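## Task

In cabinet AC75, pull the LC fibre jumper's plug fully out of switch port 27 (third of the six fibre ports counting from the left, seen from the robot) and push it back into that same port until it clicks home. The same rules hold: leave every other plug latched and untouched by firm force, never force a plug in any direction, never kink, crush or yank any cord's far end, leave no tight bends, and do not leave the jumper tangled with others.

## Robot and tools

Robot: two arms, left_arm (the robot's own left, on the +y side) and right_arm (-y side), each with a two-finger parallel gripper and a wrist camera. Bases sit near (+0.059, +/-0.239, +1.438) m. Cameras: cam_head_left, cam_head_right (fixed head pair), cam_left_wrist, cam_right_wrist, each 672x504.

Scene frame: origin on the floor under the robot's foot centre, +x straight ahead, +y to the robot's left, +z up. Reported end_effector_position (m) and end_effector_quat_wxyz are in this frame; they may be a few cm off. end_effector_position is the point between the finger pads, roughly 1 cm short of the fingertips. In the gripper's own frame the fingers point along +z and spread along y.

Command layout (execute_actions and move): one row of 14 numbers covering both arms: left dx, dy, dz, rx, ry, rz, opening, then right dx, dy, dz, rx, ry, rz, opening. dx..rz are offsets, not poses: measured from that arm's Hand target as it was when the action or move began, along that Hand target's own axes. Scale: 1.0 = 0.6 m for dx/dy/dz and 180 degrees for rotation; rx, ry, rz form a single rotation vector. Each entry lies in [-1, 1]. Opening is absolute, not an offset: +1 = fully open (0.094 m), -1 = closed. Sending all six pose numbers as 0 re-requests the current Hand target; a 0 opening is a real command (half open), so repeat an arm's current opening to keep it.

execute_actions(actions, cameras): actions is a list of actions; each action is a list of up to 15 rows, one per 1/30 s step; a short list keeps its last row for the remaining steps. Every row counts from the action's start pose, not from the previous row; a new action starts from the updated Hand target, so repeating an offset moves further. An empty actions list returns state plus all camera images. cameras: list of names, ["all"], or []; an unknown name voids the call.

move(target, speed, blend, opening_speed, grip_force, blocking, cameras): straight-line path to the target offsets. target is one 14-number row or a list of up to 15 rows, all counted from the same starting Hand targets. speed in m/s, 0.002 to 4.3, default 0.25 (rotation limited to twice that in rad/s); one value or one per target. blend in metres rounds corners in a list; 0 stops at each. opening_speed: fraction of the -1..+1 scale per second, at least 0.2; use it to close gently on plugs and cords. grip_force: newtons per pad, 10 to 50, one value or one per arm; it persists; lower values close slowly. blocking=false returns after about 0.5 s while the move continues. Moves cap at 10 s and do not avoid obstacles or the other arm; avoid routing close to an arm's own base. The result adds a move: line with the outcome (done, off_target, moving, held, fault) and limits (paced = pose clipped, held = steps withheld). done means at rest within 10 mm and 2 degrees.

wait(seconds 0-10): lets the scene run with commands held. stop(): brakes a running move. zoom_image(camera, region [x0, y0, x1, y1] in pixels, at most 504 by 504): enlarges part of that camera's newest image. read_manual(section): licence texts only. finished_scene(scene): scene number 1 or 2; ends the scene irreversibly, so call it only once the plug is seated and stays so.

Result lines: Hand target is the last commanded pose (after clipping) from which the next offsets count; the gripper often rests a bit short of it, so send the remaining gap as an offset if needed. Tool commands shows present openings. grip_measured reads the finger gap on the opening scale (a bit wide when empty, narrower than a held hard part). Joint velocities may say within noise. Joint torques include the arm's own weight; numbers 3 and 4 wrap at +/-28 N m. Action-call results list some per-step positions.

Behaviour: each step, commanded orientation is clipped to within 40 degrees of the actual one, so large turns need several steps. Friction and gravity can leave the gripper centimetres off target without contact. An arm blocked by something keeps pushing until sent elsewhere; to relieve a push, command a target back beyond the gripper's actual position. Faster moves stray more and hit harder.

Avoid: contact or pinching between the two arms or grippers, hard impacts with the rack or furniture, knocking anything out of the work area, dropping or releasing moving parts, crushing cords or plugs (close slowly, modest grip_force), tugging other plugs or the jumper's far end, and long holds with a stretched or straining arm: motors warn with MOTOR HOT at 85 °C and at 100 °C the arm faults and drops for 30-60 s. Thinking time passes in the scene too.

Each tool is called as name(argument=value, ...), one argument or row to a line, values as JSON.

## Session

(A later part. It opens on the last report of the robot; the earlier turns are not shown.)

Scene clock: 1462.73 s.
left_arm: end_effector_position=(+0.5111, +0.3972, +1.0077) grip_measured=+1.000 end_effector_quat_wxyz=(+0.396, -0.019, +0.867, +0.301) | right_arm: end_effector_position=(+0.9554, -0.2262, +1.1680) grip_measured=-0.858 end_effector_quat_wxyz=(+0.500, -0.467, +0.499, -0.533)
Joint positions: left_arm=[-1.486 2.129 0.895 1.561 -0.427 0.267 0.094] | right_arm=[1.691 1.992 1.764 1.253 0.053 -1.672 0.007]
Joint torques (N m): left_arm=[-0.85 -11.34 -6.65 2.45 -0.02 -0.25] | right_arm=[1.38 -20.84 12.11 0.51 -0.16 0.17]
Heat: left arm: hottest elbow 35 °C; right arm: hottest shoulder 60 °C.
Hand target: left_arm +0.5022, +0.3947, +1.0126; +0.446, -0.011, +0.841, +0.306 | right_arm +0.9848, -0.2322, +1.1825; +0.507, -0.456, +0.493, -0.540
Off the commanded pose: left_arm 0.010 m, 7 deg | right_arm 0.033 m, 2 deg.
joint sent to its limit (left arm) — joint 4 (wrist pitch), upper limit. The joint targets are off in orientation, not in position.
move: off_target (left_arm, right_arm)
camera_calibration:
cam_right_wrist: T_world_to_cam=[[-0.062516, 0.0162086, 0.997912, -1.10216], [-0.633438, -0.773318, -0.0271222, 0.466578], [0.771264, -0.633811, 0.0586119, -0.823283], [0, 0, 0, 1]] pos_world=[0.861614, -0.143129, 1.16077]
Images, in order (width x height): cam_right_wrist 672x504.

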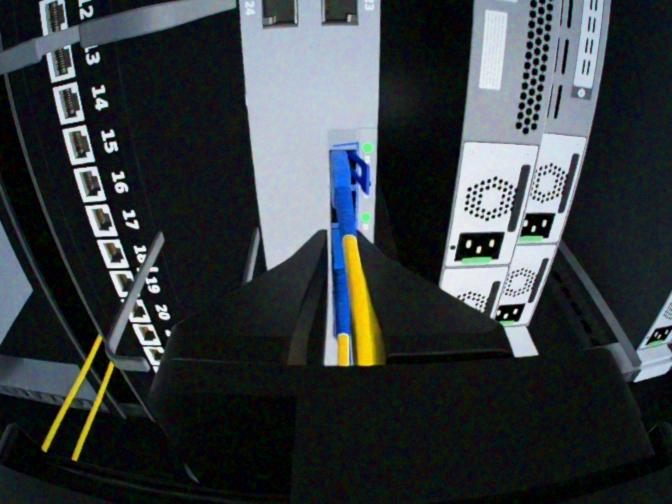

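move(
  target=[
    [0,0,0,0,0,0,1, 0,-0.006,0.003,0.002,0,0,-0.83],
    [0,0,0,0,0,0,1, 0,-0.012,0.004,0.006,0,0,-0.8],
  ],
  speed=0.02,
  cameras=["cam_right_wrist"],
)

zoom_image(
  camera="cam_right_wrist",
  region=[280, 160, 400, 280],
)

Scene clock: 1472.77 s.
left_arm: end_effector_position=(+0.5111, +0.3972, +1.0077) grip_measured=+1.000 end_effector_quat_wxyz=(+0.396, -0.019, +0.867, +0.301) | right_arm: end_effector_position=(+0.9557, -0.2262, +1.1676) grip_measured=-0.801 end_effector_quat_wxyz=(+0.500, -0.466, +0.499, -0.533)
Joint positions: left_arm=[-1.486 2.129 0.895 1.561 -0.427 0.267 0.094] | right_arm=[1.691 1.994 1.767 1.253 0.053 -1.672 0.009]
Joint torques (N m): left_arm=[-1.14 -11.4 -6.56 2.41 0.01 -0.25] | right_arm=[1.61 -21.13 11.84 0.98 -0.25 0.15]
Heat: left arm: hottest elbow 35 °C; right arm: hottest shoulder 61 °C.
Hand target: left_arm +0.5022, +0.3947, +1.0126; +0.446, -0.011, +0.841, +0.306 | right_arm +0.9866, -0.2324, +1.1900; +0.512, -0.451, +0.488, -0.545
Off the commanded pose: left_arm 0.010 m, 7 deg | right_arm 0.039 m, 3 deg.
joint sent to its limit (left arm) — joint 4 (wrist pitch), upper limit. The joint targets are off in orientation, not in position.
move: off_target (left_arm, right_arm); target 2's new opening was sent with right_arm's hand 0.038 m and 3 deg from that target
camera_calibration:
cam_right_wrist: T_world_to_cam=[[-0.0632982, 0.0162094, 0.997863, -1.10092], [-0.633447, -0.773293, -0.0276204, 0.46728], [0.771193, -0.633841, 0.0592159, -0.824053], [0, 0, 0, 1]] pos_world=[0.861815, -0.143129, 1.16027]
Images, in order (width x height): cam_right_wrist 672x504.

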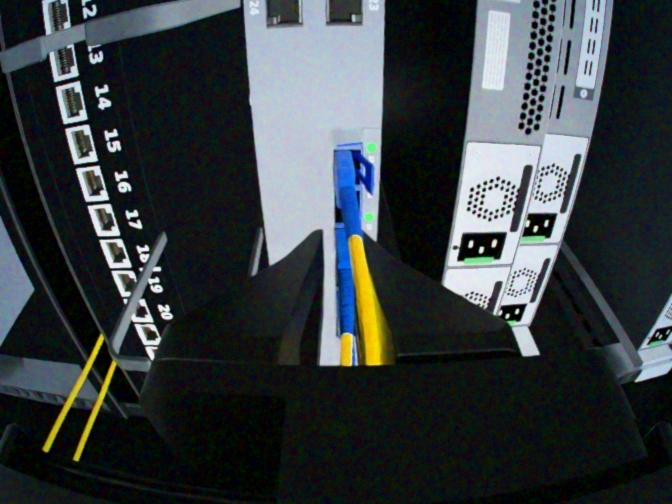

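Scaled by 4.200 from the camera's 672x504 image, which has a finer 960x720 frame.

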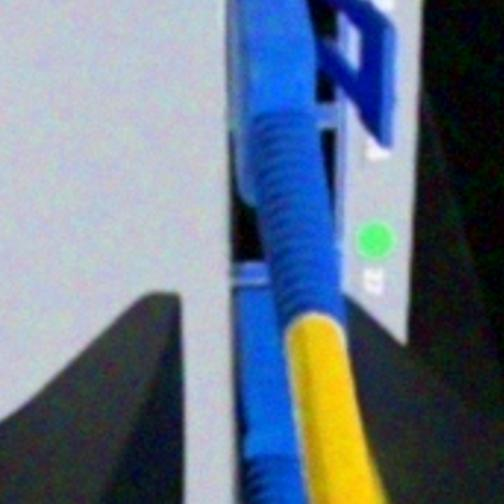

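move(
  target=[
    [0,0,0,0,0,0,1, 0,-0.012,0.003,0.005,0,0,-0.8],
    [0,0,0,0,0,0,1, 0,-0.022,0.004,0.010,0,0,-0.8],
  ],
  speed=0.02,
  cameras=["cam_right_wrist"],
)

zoom_image(
  camera="cam_right_wrist",
  region=[280, 160, 400, 280],
)

Scene clock: 1479.40 s.
left_arm: end_effector_position=(+0.5111, +0.3972, +1.0077) grip_measured=+1.000 end_effector_quat_wxyz=(+0.396, -0.019, +0.867, +0.301) | right_arm: end_effector_position=(+0.9555, -0.2263, +1.1687) grip_measured=-0.801 end_effector_quat_wxyz=(+0.501, -0.465, +0.497, -0.534)
Joint positions: left_arm=[-1.486 2.129 0.895 1.561 -0.427 0.267 0.094] | right_arm=[1.691 1.995 1.767 1.259 0.053 -1.672 0.009]
Joint torques (N m): left_arm=[-1.14 -11.28 -6.63 2.4 -0.02 -0.26] | right_arm=[1.38 -22.36 11.29 1.74 -0.34 0.13]
Heat: left arm: hottest elbow 35 °C; right arm: hottest shoulder 59 °C.
Hand target: left_arm +0.5022, +0.3947, +1.0126; +0.446, -0.011, +0.841, +0.306 | right_arm +0.9873, -0.2325, +1.2031; +0.519, -0.443, +0.480, -0.552
Off the commanded pose: left_arm 0.010 m, 7 deg | right_arm 0.048 m, 4 deg.
joint sent to its limit (left arm) — joint 4 (wrist pitch), upper limit. The joint targets are off in orientation, not in position.
move: off_target (left_arm, right_arm)
camera_calibration:
cam_right_wrist: T_world_to_cam=[[-0.0686142, 0.0162381, 0.997511, -1.09653], [-0.633687, -0.772968, -0.0310056, 0.471343], [0.770541, -0.634237, 0.0633264, -0.828346], [0, 0, 0, 1]] pos_world=[0.861721, -0.143229, 1.16087]
Images, in order (width x height): cam_right_wrist 672x504.

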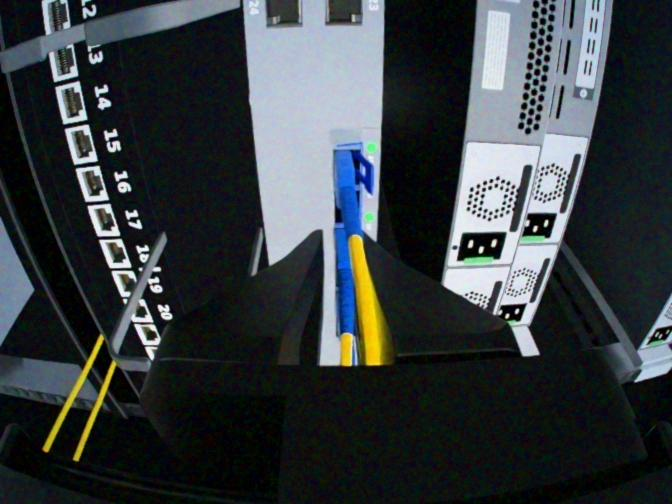

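Scaled by 4.200 from the camera's 672x504 image, which has a finer 960x720 frame.

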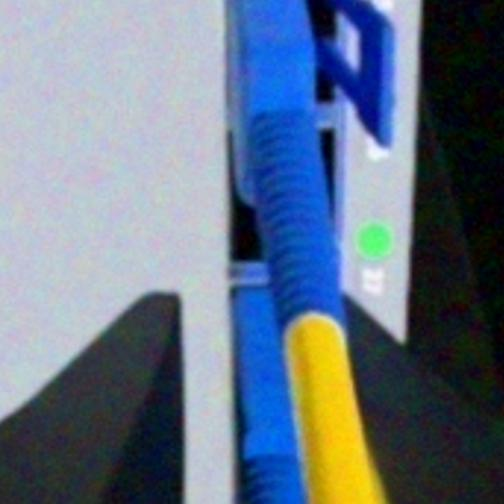

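move(
  target=[
    [0,0,0,0,0,0,1, 0,-0.01,0.003,0.004,0,0,-0.76],
    [0,0,0,0,0,0,1, 0,-0.018,0.004,0.008,0,0,-0.72],
  ],
  speed=0.02,
  cameras=["cam_right_wrist"],
)

zoom_image(
  camera="cam_right_wrist",
  region=[280, 160, 400, 280],
)

Scene clock: 1491.80 s.
left_arm: end_effector_position=(+0.5111, +0.3972, +1.0077) grip_measured=+1.000 end_effector_quat_wxyz=(+0.396, -0.019, +0.867, +0.301) | right_arm: end_effector_position=(+0.9559, -0.2262, +1.1686) grip_measured=-0.722 end_effector_quat_wxyz=(+0.501, -0.465, +0.497, -0.535)
Joint positions: left_arm=[-1.486 2.129 0.895 1.561 -0.427 0.267 0.094] | right_arm=[1.691 1.996 1.769 1.259 0.053 -1.672 0.013]
Joint torques (N m): left_arm=[-0.91 -11.34 -6.58 2.5 -0.02 -0.25] | right_arm=[1.67 -23 10.78 2.43 -0.43 0.11]
Heat: left arm: hottest elbow 35 °C; right arm: hottest shoulder 58 °C.
Hand target: left_arm +0.5022, +0.3947, +1.0126; +0.446, -0.011, +0.841, +0.306 | right_arm +0.9882, -0.2326, +1.2144; +0.524, -0.436, +0.472, -0.558
Off the commanded pose: left_arm 0.010 m, 7 deg | right_arm 0.056 m, 6 deg.
joint sent to its limit (left arm) — joint 4 (wrist pitch), upper limit. The joint targets are off in orientation, not in position.
move: off_target (left_arm, right_arm); target 2's new opening was sent with right_arm's hand 0.056 m and 6 deg from that target
camera_calibration:
cam_right_wrist: T_world_to_cam=[[-0.0697604, 0.0162518, 0.997431, -1.09512], [-0.633452, -0.773132, -0.0317065, 0.472253], [0.770631, -0.634037, 0.0642287, -0.829669], [0, 0, 0, 1]] pos_world=[0.862122, -0.143129, 1.16057]
Images, in order (width x height): cam_right_wrist 672x504.

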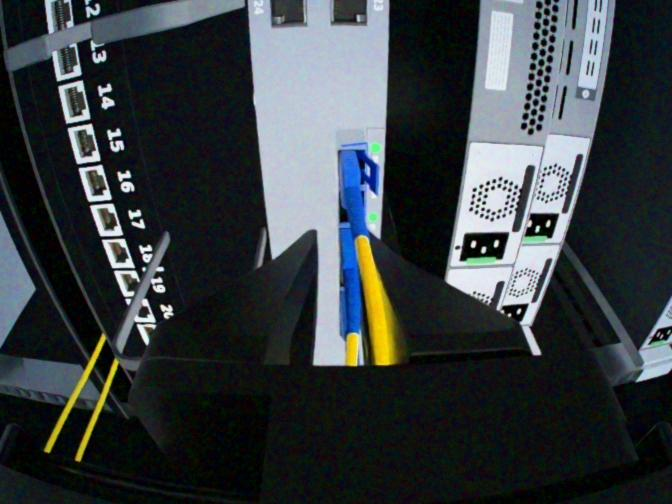

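Scaled by 4.200 from the camera's 672x504 image, which has a finer 960x720 frame.

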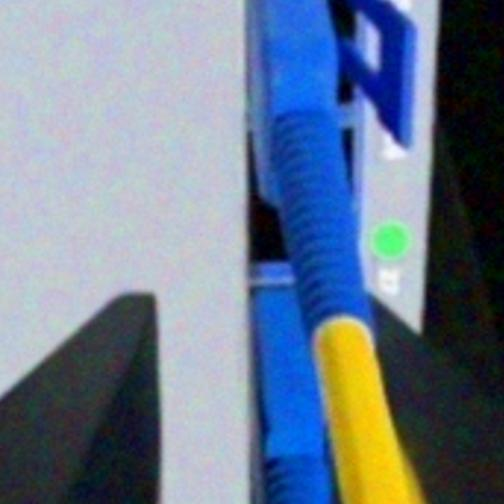

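move(
  target=[
    [0,0,0,0,0,0,1, 0,-0.012,0.004,0.008,0,0,-0.72],
    [0,0,0,0,0,0,1, 0,-0.02,0.006,0.016,0,0,-0.72],
  ],
  speed=0.03,
  cameras=["cam_right_wrist"],
)

zoom_image(
  camera="cam_right_wrist",
  region=[280, 160, 400, 280],
)

Scene clock: 1501.77 s.
left_arm: end_effector_position=(+0.5111, +0.3972, +1.0077) grip_measured=+1.000 end_effector_quat_wxyz=(+0.396, -0.019, +0.867, +0.301) | right_arm: end_effector_position=(+0.9622, -0.2262, +1.1759) grip_measured=-0.721 end_effector_quat_wxyz=(+0.511, -0.456, +0.487, -0.542)
Joint positions: left_arm=[-1.486 2.129 0.895 1.561 -0.427 0.267 0.094] | right_arm=[1.691 2.007 1.801 1.274 0.047 -1.671 0.013]
Joint torques (N m): left_arm=[-1.2 -10.99 -6.54 2.55 0 -0.25] | right_arm=[1.44 -23.18 10.24 3.26 -0.37 0.09]
Heat: left arm: hottest elbow 35 °C; right arm: hottest shoulder 60 °C.
Hand target: left_arm +0.5022, +0.3947, +1.0126; +0.446, -0.011, +0.841, +0.306 | right_arm +0.9896, -0.2329, +1.2269; +0.535, -0.423, +0.458, -0.570
Off the commanded pose: left_arm 0.010 m, 7 deg | right_arm 0.058 m, 7 deg.
joint sent to its limit (left arm) — joint 4 (wrist pitch), upper limit. The joint targets are off in orientation, not in position.
move: off_target (left_arm, right_arm)
camera_calibration:
cam_right_wrist: T_world_to_cam=[[-0.105112, 0.016763, 0.994319, -1.06427], [-0.630066, -0.774694, -0.0535453, 0.49857], [0.769395, -0.632114, 0.0919912, -0.865995], [0, 0, 0, 1]] pos_world=[0.868558, -0.143329, 1.16458]
Images, in order (width x height): cam_right_wrist 672x504.

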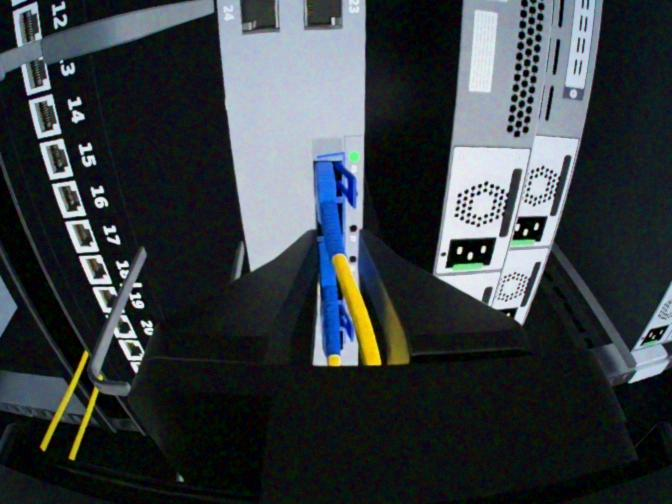

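Scaled by 4.200 from the camera's 672x504 image, which has a finer 960x720 frame.

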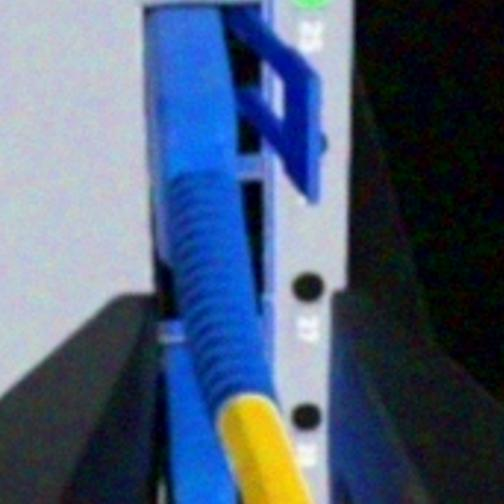

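move(
  target=[
    [0,0,0,0,0,0,1, 0.0023,0.0353,-0.1067,-0.0436,0,0,-0.5],
    [0,0,0,0,0,0,1, 0,0.068,-0.0643,-0.0436,0,0,-0.5],
  ],
  speed=0.04,
)

move(
  target=[
    [0,0,0,0,0,0,1, 0,0,0,0,0,0,-0.86],
  ],
  opening_speed=0.3,
  cameras=["cam_right_wrist"],
)

zoom_image(
  camera="cam_right_wrist",
  region=[280, 160, 400, 280],
)

Scene clock: 1543.13 s.
left_arm: end_effector_position=(+0.5111, +0.3972, +1.0077) grip_measured=+1.000 end_effector_quat_wxyz=(+0.396, -0.019, +0.867, +0.301) | right_arm: end_effector_position=(+0.9499, -0.2263, +1.1690) grip_measured=-0.502 end_effector_quat_wxyz=(+0.499, -0.468, +0.499, -0.531)
Joint positions: left_arm=[-1.486 2.129 0.895 1.561 -0.427 0.267 0.094] | right_arm=[1.691 1.981 1.737 1.265 0.052 -1.671 0.023]
Joint torques (N m): left_arm=[-0.91 -10.99 -6.56 2.45 0.01 -0.24] | right_arm=[1.49 -21.66 7.75 1.76 -0.03 0.16]
Heat: left arm: hottest elbow 35 °C; right arm: hottest shoulder 60 °C.
Hand target: left_arm +0.5022, +0.3947, +1.0126; +0.446, -0.011, +0.841, +0.306 | right_arm +0.9610, -0.2305, +1.1781; +0.505, -0.459, +0.496, -0.537
Off the commanded pose: left_arm 0.010 m, 7 deg | right_arm 0.015 m, 2 deg.
joint sent to its limit (left arm) — joint 4 (wrist pitch), upper limit. The joint targets are off in orientation, not in position.
move: off_target (left_arm, right_arm)

Scene clock: 1544.63 s.
left_arm: end_effector_position=(+0.5111, +0.3972, +1.0077) grip_measured=+1.000 end_effector_quat_wxyz=(+0.396, -0.019, +0.867, +0.301) | right_arm: end_effector_position=(+0.9499, -0.2263, +1.1690) grip_measured=-0.857 end_effector_quat_wxyz=(+0.499, -0.468, +0.499, -0.531)
Joint positions: left_arm=[-1.486 2.129 0.895 1.561 -0.427 0.267 0.094] | right_arm=[1.691 1.981 1.737 1.265 0.052 -1.671 0.007]
Joint torques (N m): left_arm=[-0.97 -11.22 -6.63 2.5 -0.03 -0.25] | right_arm=[1.32 -21.13 7.75 1.85 -0.06 0.15]
Heat: left arm: hottest elbow 35 °C; right arm: hottest shoulder 59 °C.
Hand target: left_arm +0.5022, +0.3947, +1.0126; +0.446, -0.011, +0.841, +0.306 | right_arm +0.9610, -0.2305, +1.1781; +0.505, -0.459, +0.496, -0.537
Off the commanded pose: left_arm 0.010 m, 7 deg | right_arm 0.015 m, 1 deg.
joint sent to its limit (left arm) — joint 4 (wrist pitch), upper limit. The joint targets are off in orientation, not in position.
move: off_target (left_arm, right_arm)
camera_calibration:
cam_right_wrist: T_world_to_cam=[[-0.0584999, 0.0161352, 0.998157, -1.10755], [-0.632163, -0.774447, -0.0245308, 0.45844], [0.772624, -0.632433, 0.0555052, -0.816429], [0, 0, 0, 1]] pos_world=[0.85581, -0.143428, 1.16207]
Images, in order (width x height): cam_right_wrist 672x504.

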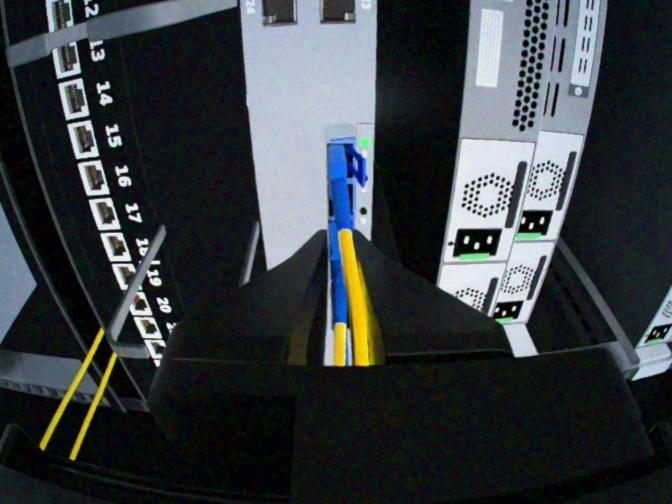

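Scaled by 4.200 from the camera's 672x504 image, which has a finer 960x720 frame.

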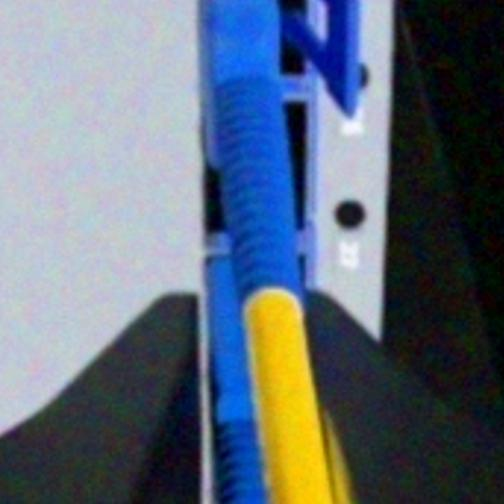

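move(
  target=[
    [0,0,0,0,0,0,1, 0,0,0.02,0.001,0,0,-0.86],
    [0,0,0,0,0,0,1, 0,-0.003,0.04,0.003,0,0,-0.86],
  ],
  speed=0.02,
  cameras=["cam_right_wrist"],
)

zoom_image(
  camera="cam_right_wrist",
  region=[280, 160, 400, 280],
)

Scene clock: 1552.43 s.
left_arm: end_effector_position=(+0.5111, +0.3972, +1.0077) grip_measured=+1.000 end_effector_quat_wxyz=(+0.396, -0.019, +0.867, +0.301) | right_arm: end_effector_position=(+0.9554, -0.2262, +1.1678) grip_measured=-0.858 end_effector_quat_wxyz=(+0.500, -0.467, +0.499, -0.532)
Joint positions: left_arm=[-1.486 2.129 0.895 1.561 -0.427 0.267 0.094] | right_arm=[1.691 1.991 1.763 1.252 0.052 -1.671 0.007]
Joint torques (N m): left_arm=[-1.14 -11.28 -6.64 2.48 -0.02 -0.25] | right_arm=[1.14 -20.95 11.99 0.51 -0.12 0.18]
Heat: left arm: hottest elbow 35 °C; right arm: hottest shoulder 59 °C.
Hand target: left_arm +0.5022, +0.3947, +1.0126; +0.446, -0.011, +0.841, +0.306 | right_arm +0.9847, -0.2322, +1.1821; +0.507, -0.456, +0.494, -0.540
Off the commanded pose: left_arm 0.010 m, 7 deg | right_arm 0.033 m, 2 deg.
joint sent to its limit (left arm) — joint 4 (wrist pitch), upper limit. The joint targets are off in orientation, not in position.
move: off_target (left_arm, right_arm)
camera_calibration:
cam_right_wrist: T_world_to_cam=[[-0.0607957, 0.0157128, 0.998027, -1.10376], [-0.632256, -0.774312, -0.0263238, 0.464142], [0.772371, -0.632609, 0.0570093, -0.822092], [0, 0, 0, 1]] pos_world=[0.861312, -0.143328, 1.16067]
Images, in order (width x height): cam_right_wrist 672x504.

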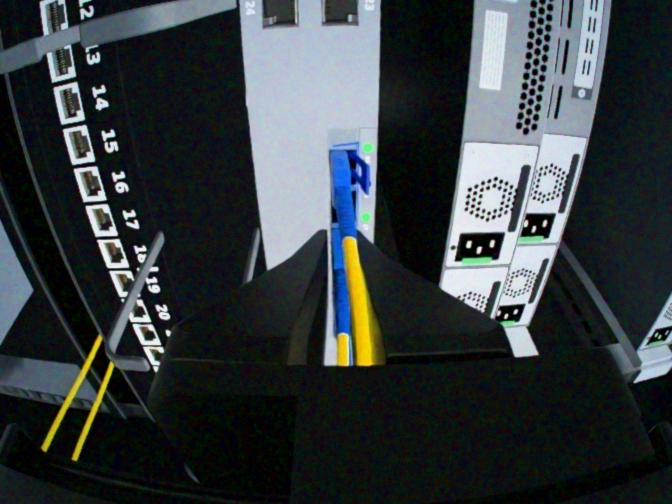

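Scaled by 4.200 from the camera's 672x504 image, which has a finer 960x720 frame.

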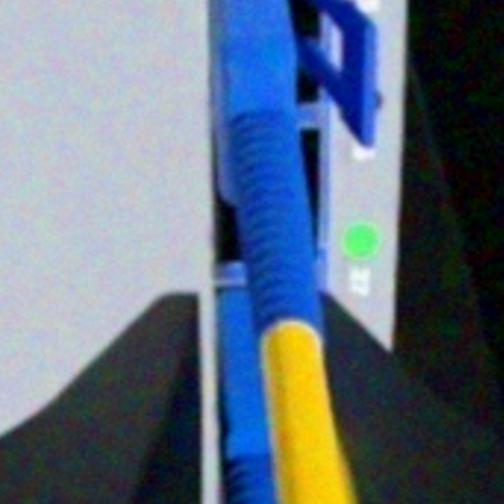

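move(
  target=[
    [0,0,0,0,0,0,1, 0,-0.008,0.002,0.003,0,0,-0.86],
    [0,0,0,0,0,0,1, 0,-0.018,0.003,0.006,0,0,-0.88],
    [0,0,0,0,0,0,1, 0,-0.028,0.004,0.010,0,0,-0.88],
  ],
  speed=0.02,
  cameras=["cam_right_wrist"],
)

zoom_image(
  camera="cam_right_wrist",
  region=[280, 160, 400, 280],
)

Scene clock: 1569.63 s.
left_arm: end_effector_position=(+0.5111, +0.3972, +1.0077) grip_measured=+1.000 end_effector_quat_wxyz=(+0.396, -0.019, +0.867, +0.301) | right_arm: end_effector_position=(+0.9552, -0.2264, +1.1698) grip_measured=-0.877 end_effector_quat_wxyz=(+0.501, -0.465, +0.497, -0.534)
Joint positions: left_arm=[-1.486 2.129 0.895 1.561 -0.427 0.267 0.094] | right_arm=[1.691 1.991 1.763 1.26 0.052 -1.671 0.006]
Joint torques (N m): left_arm=[-0.97 -11.05 -6.56 2.39 -0.01 -0.26] | right_arm=[1.49 -22.53 10.73 1.06 -0.19 0.13]
Heat: left arm: hottest elbow 35 °C; right arm: hottest shoulder 61 °C.
Hand target: left_arm +0.5022, +0.3947, +1.0126; +0.446, -0.011, +0.841, +0.306 | right_arm +0.9855, -0.2324, +1.1991; +0.514, -0.448, +0.485, -0.547
Off the commanded pose: left_arm 0.010 m, 7 deg | right_arm 0.043 m, 3 deg.
joint sent to its limit (left arm) — joint 4 (wrist pitch), upper limit. The joint targets are off in orientation, not in position.
move: off_target (left_arm, right_arm); target 2's new opening was sent with right_arm's hand 0.040 m and 3 deg from that target
camera_calibration:
cam_right_wrist: T_world_to_cam=[[-0.0687544, 0.0158505, 0.997508, -1.09758], [-0.632678, -0.773782, -0.0313126, 0.470341], [0.771357, -0.633254, 0.0632292, -0.828682], [0, 0, 0, 1]] pos_world=[0.86132, -0.143428, 1.16197]
Images, in order (width x height): cam_right_wrist 672x504.

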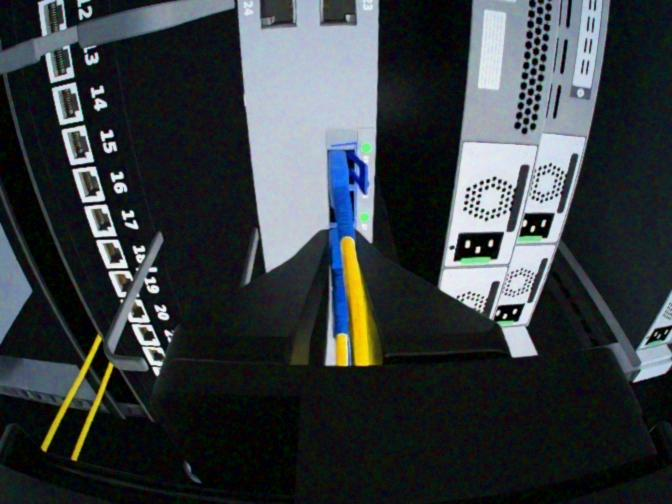

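Scaled by 4.200 from the camera's 672x504 image, which has a finer 960x720 frame.

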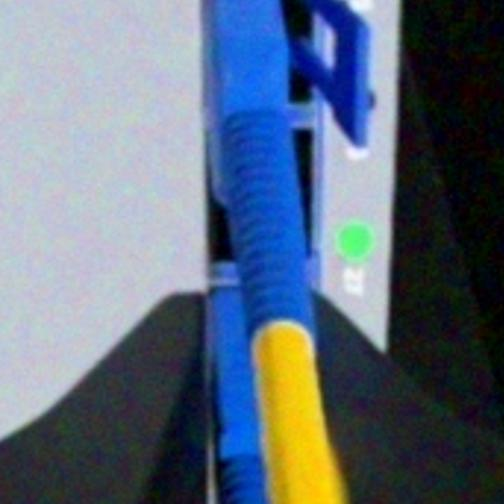

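move(
  target=[
    [0,0,0,0,0,0,1, 0,-0.005,0.001,0.002,0,0,-0.86],
    [0,0,0,0,0,0,1, 0,-0.01,0.002,0.004,0,0,-0.84],
    [0,0,0,0,0,0,1, 0,-0.012,0.002,0.005,0,0,-0.82],
  ],
  speed=0.02,
  cameras=["cam_right_wrist"],
)

zoom_image(
  camera="cam_right_wrist",
  region=[280, 160, 400, 280],
)

Scene clock: 1579.93 s.
left_arm: end_effector_position=(+0.5111, +0.3972, +1.0077) grip_measured=+1.000 end_effector_quat_wxyz=(+0.396, -0.019, +0.867, +0.301) | right_arm: end_effector_position=(+0.9552, -0.2264, +1.1698) grip_measured=-0.822 end_effector_quat_wxyz=(+0.501, -0.465, +0.497, -0.534)
Joint positions: left_arm=[-1.486 2.129 0.895 1.561 -0.427 0.267 0.094] | right_arm=[1.691 1.991 1.763 1.26 0.052 -1.671 0.008]
Joint torques (N m): left_arm=[-1.03 -11.4 -6.64 2.45 -0.02 -0.23] | right_arm=[1.38 -23.06 10.33 1.59 -0.29 0.13]
Heat: left arm: hottest elbow 35 °C; right arm: hottest shoulder 62 °C.
Hand target: left_arm +0.5022, +0.3947, +1.0126; +0.446, -0.011, +0.841, +0.306 | right_arm +0.9857, -0.2324, +1.2064; +0.518, -0.444, +0.481, -0.551
Off the commanded pose: left_arm 0.010 m, 7 deg | right_arm 0.048 m, 4 deg.
joint sent to its limit (left arm) — joint 4 (wrist pitch), upper limit. The joint targets are off in orientation, not in position.
move: off_target (left_arm, right_arm); target 2's new opening was sent with right_arm's hand 0.047 m and 4 deg from that target; target 3's new opening was sent with right_arm's hand 0.048 m and 4 deg from that target
camera_calibration:
cam_right_wrist: T_world_to_cam=[[-0.0687544, 0.0158505, 0.997508, -1.09758], [-0.632678, -0.773782, -0.0313126, 0.470341], [0.771357, -0.633254, 0.0632292, -0.828682], [0, 0, 0, 1]] pos_world=[0.86132, -0.143428, 1.16197]
Images, in order (width x height): cam_right_wrist 672x504.

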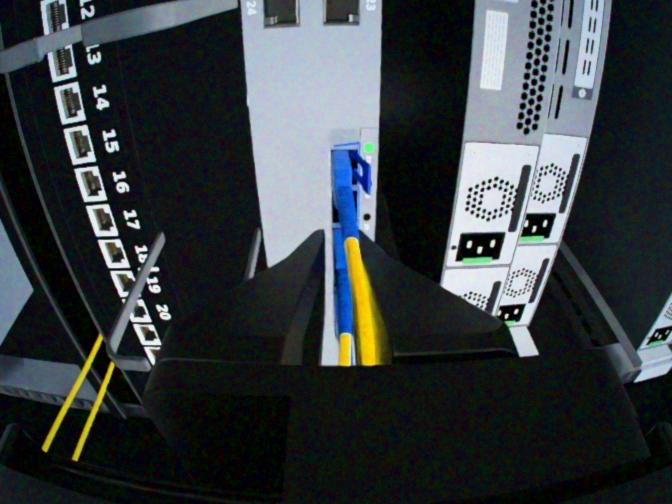

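Scaled by 4.200 from the camera's 672x504 image, which has a finer 960x720 frame.

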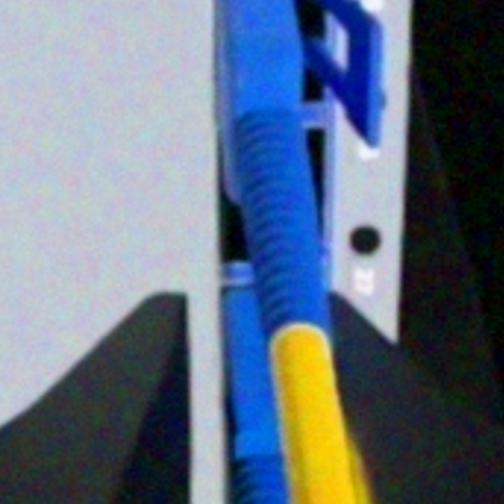

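move(
  target=[
    [0,0,0,0,0,0,1, 0,0.01,0.01,-0.004,0,0,-0.86],
    [0,0,0,0,0,0,1, 0,0.012,0.025,-0.004,0,0,-0.86],
  ],
  speed=0.02,
  cameras=["cam_right_wrist"],
)

zoom_image(
  camera="cam_right_wrist",
  region=[280, 160, 400, 280],
)

Scene clock: 1630.30 s.
left_arm: end_effector_position=(+0.5111, +0.3972, +1.0077) grip_measured=+1.000 end_effector_quat_wxyz=(+0.396, -0.019, +0.867, +0.301) | right_arm: end_effector_position=(+0.9564, -0.2264, +1.1698) grip_measured=-0.857 end_effector_quat_wxyz=(+0.501, -0.466, +0.498, -0.534)
Joint positions: left_arm=[-1.486 2.129 0.895 1.561 -0.427 0.267 0.094] | right_arm=[1.691 1.992 1.767 1.255 0.052 -1.671 0.007]
Joint torques (N m): left_arm=[-0.97 -11.22 -6.64 2.5 -0.04 -0.24] | right_arm=[1.32 -22.18 13.7 0.16 -0.24 0.14]
Heat: left arm: hottest elbow 35 °C; right arm: hottest shoulder 64 °C.
Hand target: left_arm +0.5022, +0.3947, +1.0126; +0.446, -0.011, +0.841, +0.306 | right_arm +1.0016, -0.2335, +1.2014; +0.515, -0.447, +0.484, -0.548
Off the commanded pose: left_arm 0.010 m, 7 deg | right_arm 0.056 m, 3 deg.
joint sent to its limit (left arm) — joint 4 (wrist pitch), upper limit. The joint targets are off in orientation, not in position.
move: off_target (left_arm, right_arm)
camera_calibration:
cam_right_wrist: T_world_to_cam=[[-0.0672549, 0.0157726, 0.997611, -1.09902], [-0.632604, -0.773878, -0.0304123, 0.469978], [0.77155, -0.633138, 0.0620249, -0.828363], [0, 0, 0, 1]] pos_world=[0.862519, -0.143428, 1.16207]
Images, in order (width x height): cam_right_wrist 672x504.

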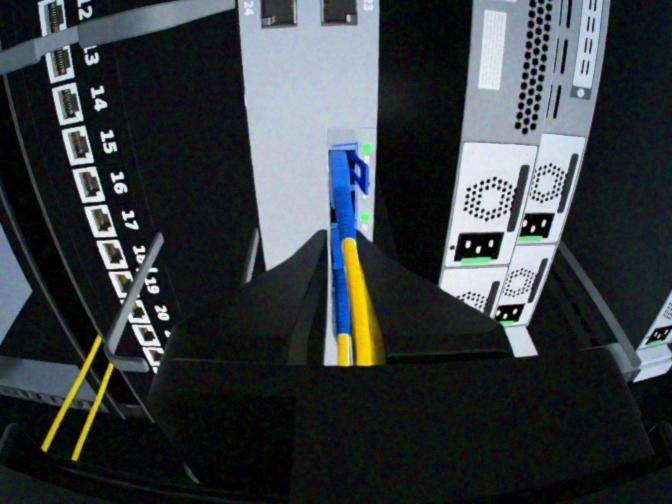

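Scaled by 4.200 from the camera's 672x504 image, which has a finer 960x720 frame.

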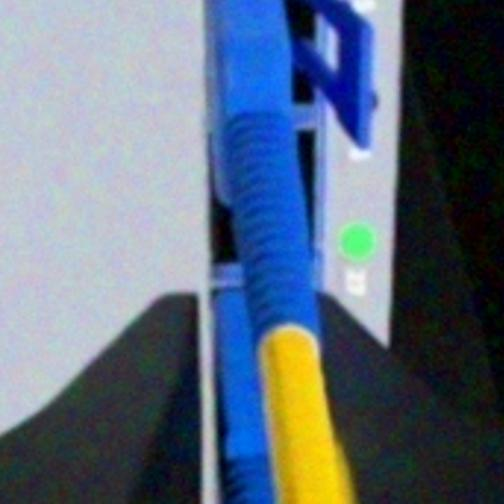

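move(
  target=[
    [0,0,0,0,0,0,1, 0,0,0,0,0,0,-0.6],
  ],
  speed=0.02,
  cameras=["cam_right_wrist"],
)

zoom_image(
  camera="cam_right_wrist",
  region=[280, 160, 400, 280],
)

Scene clock: 1638.23 s.
left_arm: end_effector_position=(+0.5111, +0.3972, +1.0077) grip_measured=+1.000 end_effector_quat_wxyz=(+0.396, -0.019, +0.867, +0.301) | right_arm: end_effector_position=(+0.9574, -0.2262, +1.1654) grip_measured=-0.602 end_effector_quat_wxyz=(+0.499, -0.468, +0.499, -0.532)
Joint positions: left_arm=[-1.486 2.129 0.895 1.561 -0.427 0.267 0.094] | right_arm=[1.691 1.999 1.776 1.245 0.052 -1.671 0.019]
Joint torques (N m): left_arm=[-1.32 -11.22 -6.6 2.52 -0.03 -0.25] | right_arm=[1.49 -22.59 13.23 0.54 -0.27 0.15]
Heat: left arm: hottest elbow 35 °C; right arm: hottest shoulder 64 °C.
Hand target: left_arm +0.5022, +0.3947, +1.0126; +0.446, -0.011, +0.841, +0.306 | right_arm +1.0017, -0.2335, +1.2015; +0.515, -0.447, +0.484, -0.548
Off the commanded pose: left_arm 0.010 m, 7 deg | right_arm 0.057 m, 4 deg.
joint sent to its limit (left arm) — joint 4 (wrist pitch), upper limit. The joint targets are off in orientation, not in position.
move: off_target (left_arm, right_arm)
camera_calibration:
cam_right_wrist: T_world_to_cam=[[-0.0600429, 0.0160064, 0.998067, -1.10189], [-0.632411, -0.774209, -0.025629, 0.46475], [0.772303, -0.632727, 0.0566084, -0.823071], [0, 0, 0, 1]] pos_world=[0.863411, -0.143328, 1.15827]
Images, in order (width x height): cam_right_wrist 672x504.

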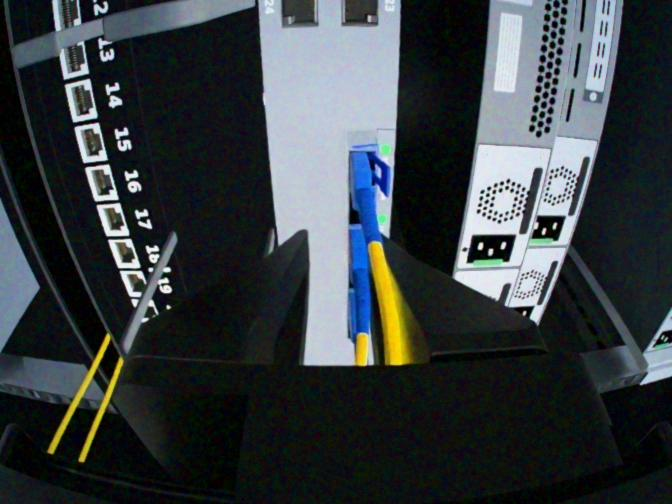

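Scaled by 4.200 from the camera's 672x504 image, which has a finer 960x720 frame.

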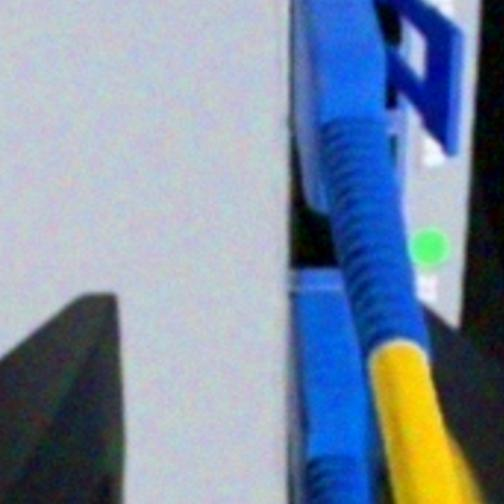

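move(
  target=[
    [0,0,0,0,0,0,1, 0,-0.015,0.02,0.01,0,0,-0.6],
    [0,0,0,0,0,0,1, 0,-0.03,0.03,0.022,0,0,-0.6],
  ],
  speed=0.1,
  cameras=["cam_right_wrist"],
)

zoom_image(
  camera="cam_right_wrist",
  region=[280, 160, 400, 280],
)

Scene clock: 1647.67 s.
left_arm: end_effector_position=(+0.5111, +0.3972, +1.0077) grip_measured=+1.000 end_effector_quat_wxyz=(+0.396, -0.019, +0.867, +0.301) | right_arm: end_effector_position=(+0.9586, -0.2263, +1.1658) grip_measured=-0.601 end_effector_quat_wxyz=(+0.505, -0.460, +0.493, -0.539)
Joint positions: left_arm=[-1.486 2.129 0.895 1.561 -0.427 0.267 0.094] | right_arm=[1.691 2.018 1.8 1.268 0.052 -1.671 0.019]
Joint torques (N m): left_arm=[-0.91 -11.16 -6.72 2.4 -0.01 -0.22] | right_arm=[1.55 -23.82 14.95 0.75 -0.53 0.12]
Heat: left arm: hottest elbow 36 °C; right arm: hottest shoulder 61 °C.
Hand target: left_arm +0.5022, +0.3947, +1.0126; +0.446, -0.011, +0.841, +0.306 | right_arm +1.0172, -0.2347, +1.2219; +0.530, -0.429, +0.465, -0.565
Off the commanded pose: left_arm 0.010 m, 7 deg | right_arm 0.081 m, 6 deg.
joint sent to its limit (left arm) — joint 4 (wrist pitch), upper limit. The joint targets are off in orientation, not in position.
move: off_target (left_arm, right_arm)
camera_calibration:
cam_right_wrist: T_world_to_cam=[[-0.0872237, 0.0163832, 0.996054, -1.07382], [-0.633579, -0.772494, -0.042776, 0.486961], [0.768745, -0.63481, 0.0777598, -0.845759], [0, 0, 0, 1]] pos_world=[0.86504, -0.143129, 1.15618]
Images, in order (width x height): cam_right_wrist 672x504.

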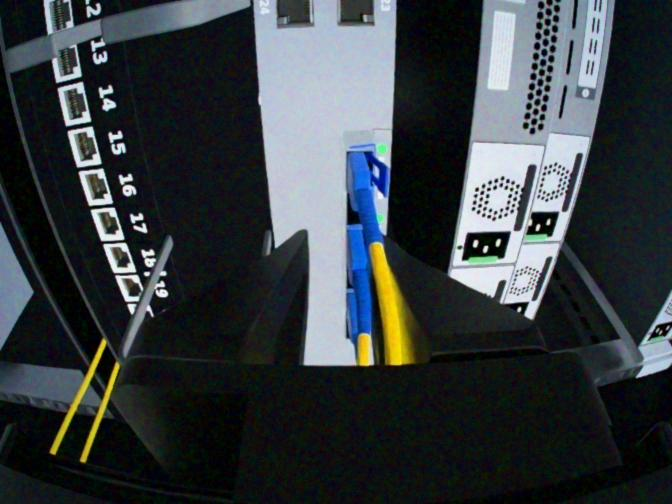

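Scaled by 4.200 from the camera's 672x504 image, which has a finer 960x720 frame.

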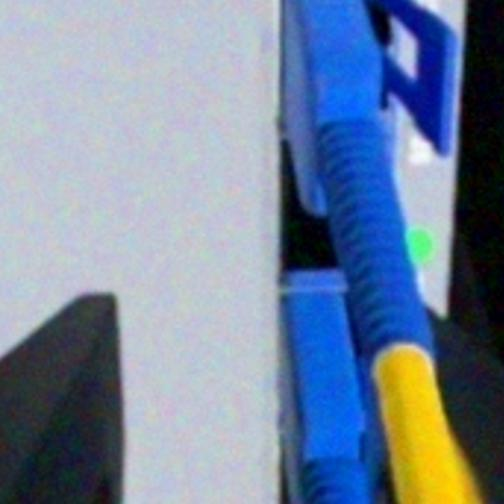

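move(
  target=[
    [0,0,0,0,0,0,1, 0,0.0,-0.01,0.0,0,0,-0.6],
  ],
  speed=0.05,
  cameras=["cam_right_wrist"],
)

zoom_image(
  camera="cam_right_wrist",
  region=[330, 180, 450, 300],
)

Scene clock: 1662.27 s.
left_arm: end_effector_position=(+0.5111, +0.3972, +1.0077) grip_measured=+1.000 end_effector_quat_wxyz=(+0.396, -0.019, +0.867, +0.301) | right_arm: end_effector_position=(+0.9582, -0.2264, +1.1668) grip_measured=-0.601 end_effector_quat_wxyz=(+0.507, -0.458, +0.492, -0.540)
Joint positions: left_arm=[-1.486 2.129 0.895 1.561 -0.427 0.267 0.094] | right_arm=[1.691 2.019 1.8 1.274 0.052 -1.671 0.019]
Joint torques (N m): left_arm=[-1.2 -11.05 -6.64 2.47 -0.01 -0.25] | right_arm=[1.38 -23.59 13.97 0.91 -0.52 0.11]
Heat: left arm: hottest elbow 36 °C; right arm: hottest elbow 62 °C.
Hand target: left_arm +0.5022, +0.3947, +1.0126; +0.446, -0.011, +0.841, +0.306 | right_arm +1.0112, -0.2343, +1.2206; +0.530, -0.429, +0.465, -0.564
Off the commanded pose: left_arm 0.010 m, 7 deg | right_arm 0.076 m, 6 deg.
joint sent to its limit (left arm) — joint 4 (wrist pitch), upper limit. The joint targets are off in orientation, not in position.
move: off_target (left_arm, right_arm)
camera_calibration:
cam_right_wrist: T_world_to_cam=[[-0.0929021, 0.0164732, 0.995539, -1.06882], [-0.633759, -0.772139, -0.0463648, 0.491077], [0.767931, -0.63524, 0.0821734, -0.850098], [0, 0, 0, 1]] pos_world=[0.864746, -0.143229, 1.15668]
Images, in order (width x height): cam_right_wrist 672x504.

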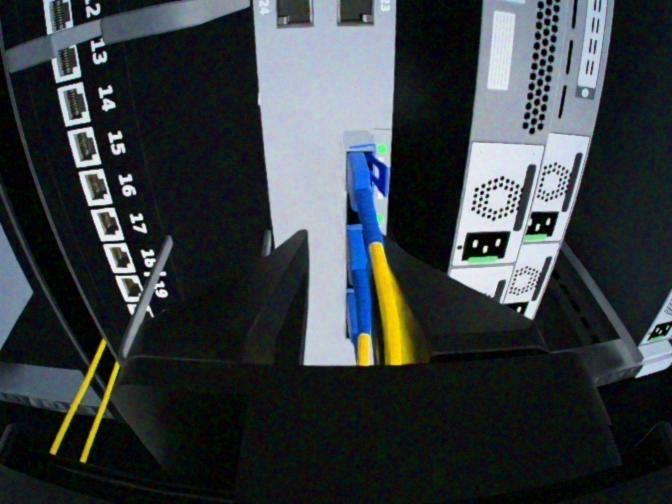

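Scaled by 4.200 from the camera's 672x504 image, which has a finer 960x720 frame.

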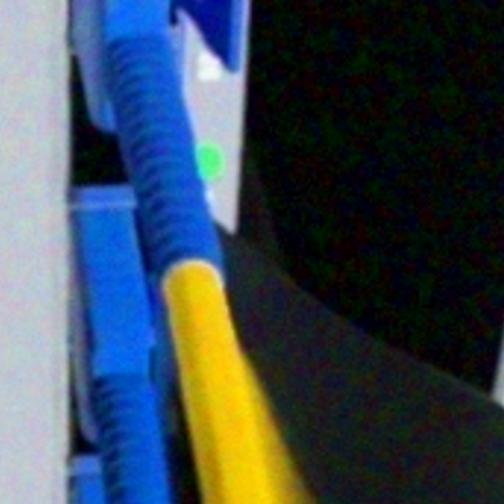

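move(
  target=[
    [0,0,0,0,0,0,1, 0,-0.005,-0.012,0.004,0,0,-0.6],
  ],
  speed=0.05,
  cameras=["cam_right_wrist"],
)

zoom_image(
  camera="cam_right_wrist",
  region=[300, 130, 450, 330],
)

Scene clock: 1686.83 s.
left_arm: end_effector_position=(+0.5111, +0.3972, +1.0077) grip_measured=+1.000 end_effector_quat_wxyz=(+0.396, -0.019, +0.867, +0.301) | right_arm: end_effector_position=(+0.9579, -0.2263, +1.1671) grip_measured=-0.601 end_effector_quat_wxyz=(+0.507, -0.457, +0.491, -0.541)
Joint positions: left_arm=[-1.486 2.129 0.895 1.561 -0.427 0.267 0.094] | right_arm=[1.691 2.019 1.8 1.278 0.051 -1.671 0.019]
Joint torques (N m): left_arm=[-0.79 -11.16 -6.68 2.5 -0.01 -0.24] | right_arm=[1.49 -23.88 13.01 1.8 -0.52 0.08]
Heat: left arm: hottest elbow 36 °C; right arm: hottest elbow 65 °C.
Hand target: left_arm +0.5022, +0.3947, +1.0126; +0.446, -0.011, +0.841, +0.306 | right_arm +1.0036, -0.2338, +1.2221; +0.533, -0.426, +0.462, -0.567
Off the commanded pose: left_arm 0.010 m, 7 deg | right_arm 0.072 m, 6 deg.
joint sent to its limit (left arm) — joint 4 (wrist pitch), upper limit. The joint targets are off in orientation, not in position.
move: off_target (left_arm, right_arm)
camera_calibration:
cam_right_wrist: T_world_to_cam=[[-0.0956928, 0.0165187, 0.995274, -1.06612], [-0.633241, -0.772461, -0.0480637, 0.492437], [0.768016, -0.634847, 0.0843793, -0.852375], [0, 0, 0, 1]] pos_world=[0.864449, -0.143129, 1.15668]
Images, in order (width x height): cam_right_wrist 672x504.

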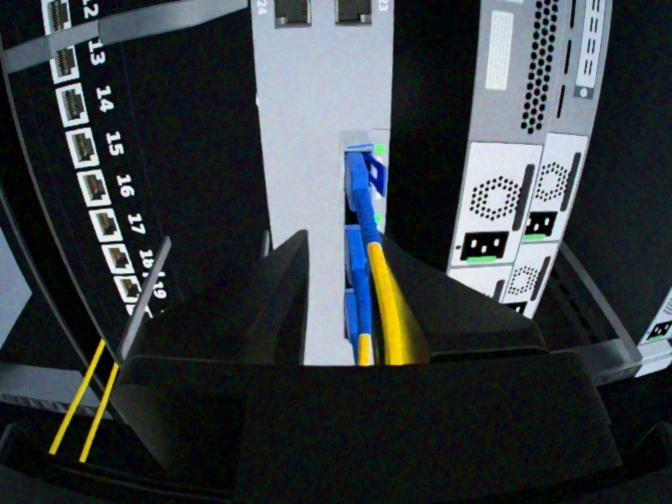

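Scaled by 2.520 from the camera's 672x504 image, which has a finer 960x720 frame.

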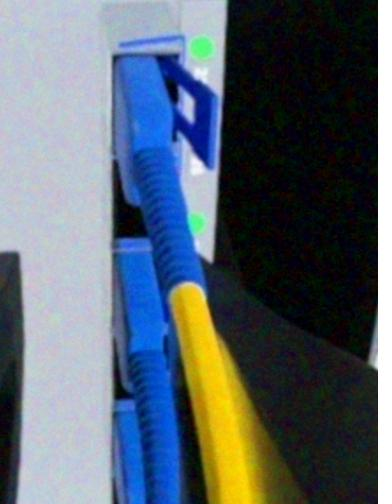

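move(
  target=[
    [0,0,0,0,0,0,1, 0,-0.01,0.01,0.006,0,0,-0.45],
  ],
  speed=0.05,
  cameras=["cam_right_wrist"],
)

zoom_image(
  camera="cam_right_wrist",
  region=[300, 130, 450, 330],
)

Scene clock: 1700.23 s.
left_arm: end_effector_position=(+0.5111, +0.3972, +1.0077) grip_measured=+1.000 end_effector_quat_wxyz=(+0.396, -0.019, +0.867, +0.301) | right_arm: end_effector_position=(+0.9789, -0.2274, +1.1821) grip_measured=-0.452 end_effector_quat_wxyz=(+0.517, -0.448, +0.480, -0.549)
Joint positions: left_arm=[-1.486 2.129 0.895 1.561 -0.427 0.267 0.094] | right_arm=[1.69 2.031 1.876 1.252 0.045 -1.671 0.026]
Joint torques (N m): left_arm=[-1.26 -11.16 -6.6 2.47 -0.03 -0.24] | right_arm=[1.73 -23.77 10.97 2.3 -0.33 0.1]
Heat: left arm: hottest elbow 36 °C; right arm: hottest elbow 65 °C.
Hand target: left_arm +0.5022, +0.3947, +1.0126; +0.446, -0.011, +0.841, +0.306 | right_arm +1.0081, -0.2342, +1.2290; +0.537, -0.421, +0.456, -0.572
Off the commanded pose: left_arm 0.010 m, 7 deg | right_arm 0.056 m, 5 deg.
joint sent to its limit (left arm) — joint 4 (wrist pitch), upper limit. The joint targets are off in orientation, not in position.
move: off_target (left_arm, right_arm)
camera_calibration:
cam_right_wrist: T_world_to_cam=[[-0.133964, 0.0179254, 0.990824, -1.03602], [-0.629487, -0.77375, -0.0711112, 0.528896], [0.765376, -0.633237, 0.114938, -0.903665], [0, 0, 0, 1]] pos_world=[0.885787, -0.14443, 1.16799]
Images, in order (width x height): cam_right_wrist 672x504.

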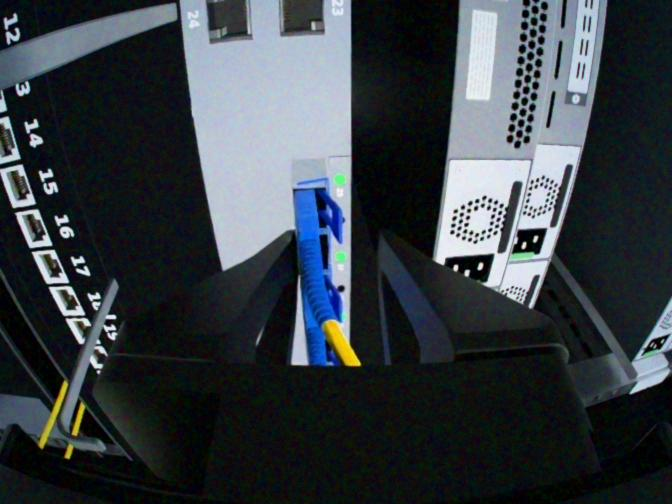

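Scaled by 2.520 from the camera's 672x504 image, which has a finer 960x720 frame.

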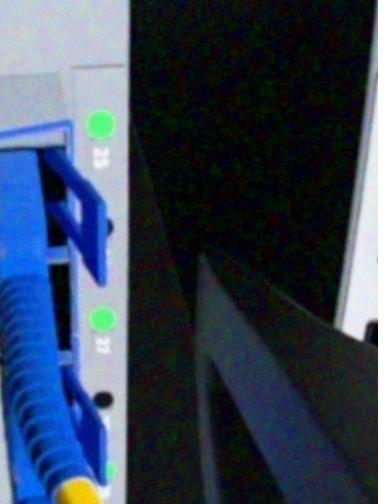

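move(
  target=[
    [0,0,0,0,0,0,1, 0,0.03,-0.06,-0.015,0,0,-0.45],
    [0,0,0,0,0,0,1, 0,0.045,-0.11,-0.04,0,0,-0.45],
  ],
  speed=0.04,
  blend=[0.02, 0],
  cameras=["cam_right_wrist"],
)

zoom_image(
  camera="cam_right_wrist",
  region=[260, 110, 440, 360],
)

Scene clock: 1714.23 s.
left_arm: end_effector_position=(+0.5111, +0.3972, +1.0077) grip_measured=+1.000 end_effector_quat_wxyz=(+0.396, -0.019, +0.867, +0.301) | right_arm: end_effector_position=(+0.9413, -0.2257, +1.1588) grip_measured=-0.452 end_effector_quat_wxyz=(+0.498, -0.470, +0.500, -0.530)
Joint positions: left_arm=[-1.486 2.129 0.895 1.561 -0.427 0.267 0.094] | right_arm=[1.69 1.995 1.726 1.284 0.05 -1.671 0.026]
Joint torques (N m): left_arm=[-0.97 -11.22 -6.58 2.55 -0.03 -0.25] | right_arm=[1.67 -23.53 4.64 2.77 0.01 0.13]
Heat: left arm: hottest elbow 36 °C; right arm: hottest shoulder 62 °C.
Hand target: left_arm +0.5022, +0.3947, +1.0126; +0.446, -0.011, +0.841, +0.306 | right_arm +0.9504, -0.2299, +1.1878; +0.509, -0.454, +0.491, -0.542
Off the commanded pose: left_arm 0.010 m, 7 deg | right_arm 0.030 m, 3 deg.
joint sent to its limit (left arm) — joint 4 (wrist pitch), upper limit. The joint targets are off in orientation, not in position.
move: off_target (left_arm, right_arm); blend cut to 0.0189 m at target 1
camera_calibration:
cam_right_wrist: T_world_to_cam=[[-0.053058, 0.0166952, 0.998452, -1.10326], [-0.630618, -0.775821, -0.0205387, 0.446839], [0.774277, -0.630732, 0.0516919, -0.805596], [0, 0, 0, 1]] pos_world=[0.847004, -0.143029, 1.15237]
Images, in order (width x height): cam_right_wrist 672x504.

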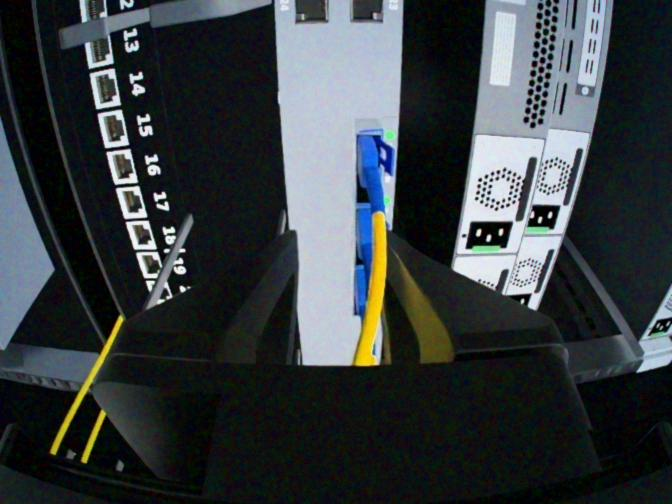

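Scaled by 2.016 from the camera's 672x504 image, which has a finer 960x720 frame.

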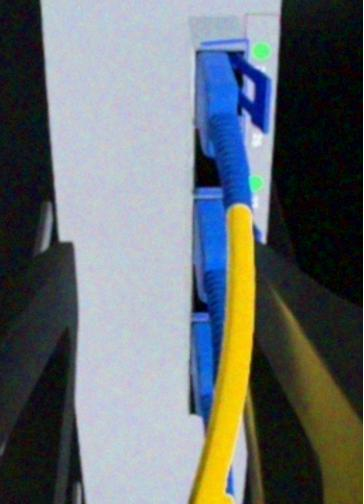

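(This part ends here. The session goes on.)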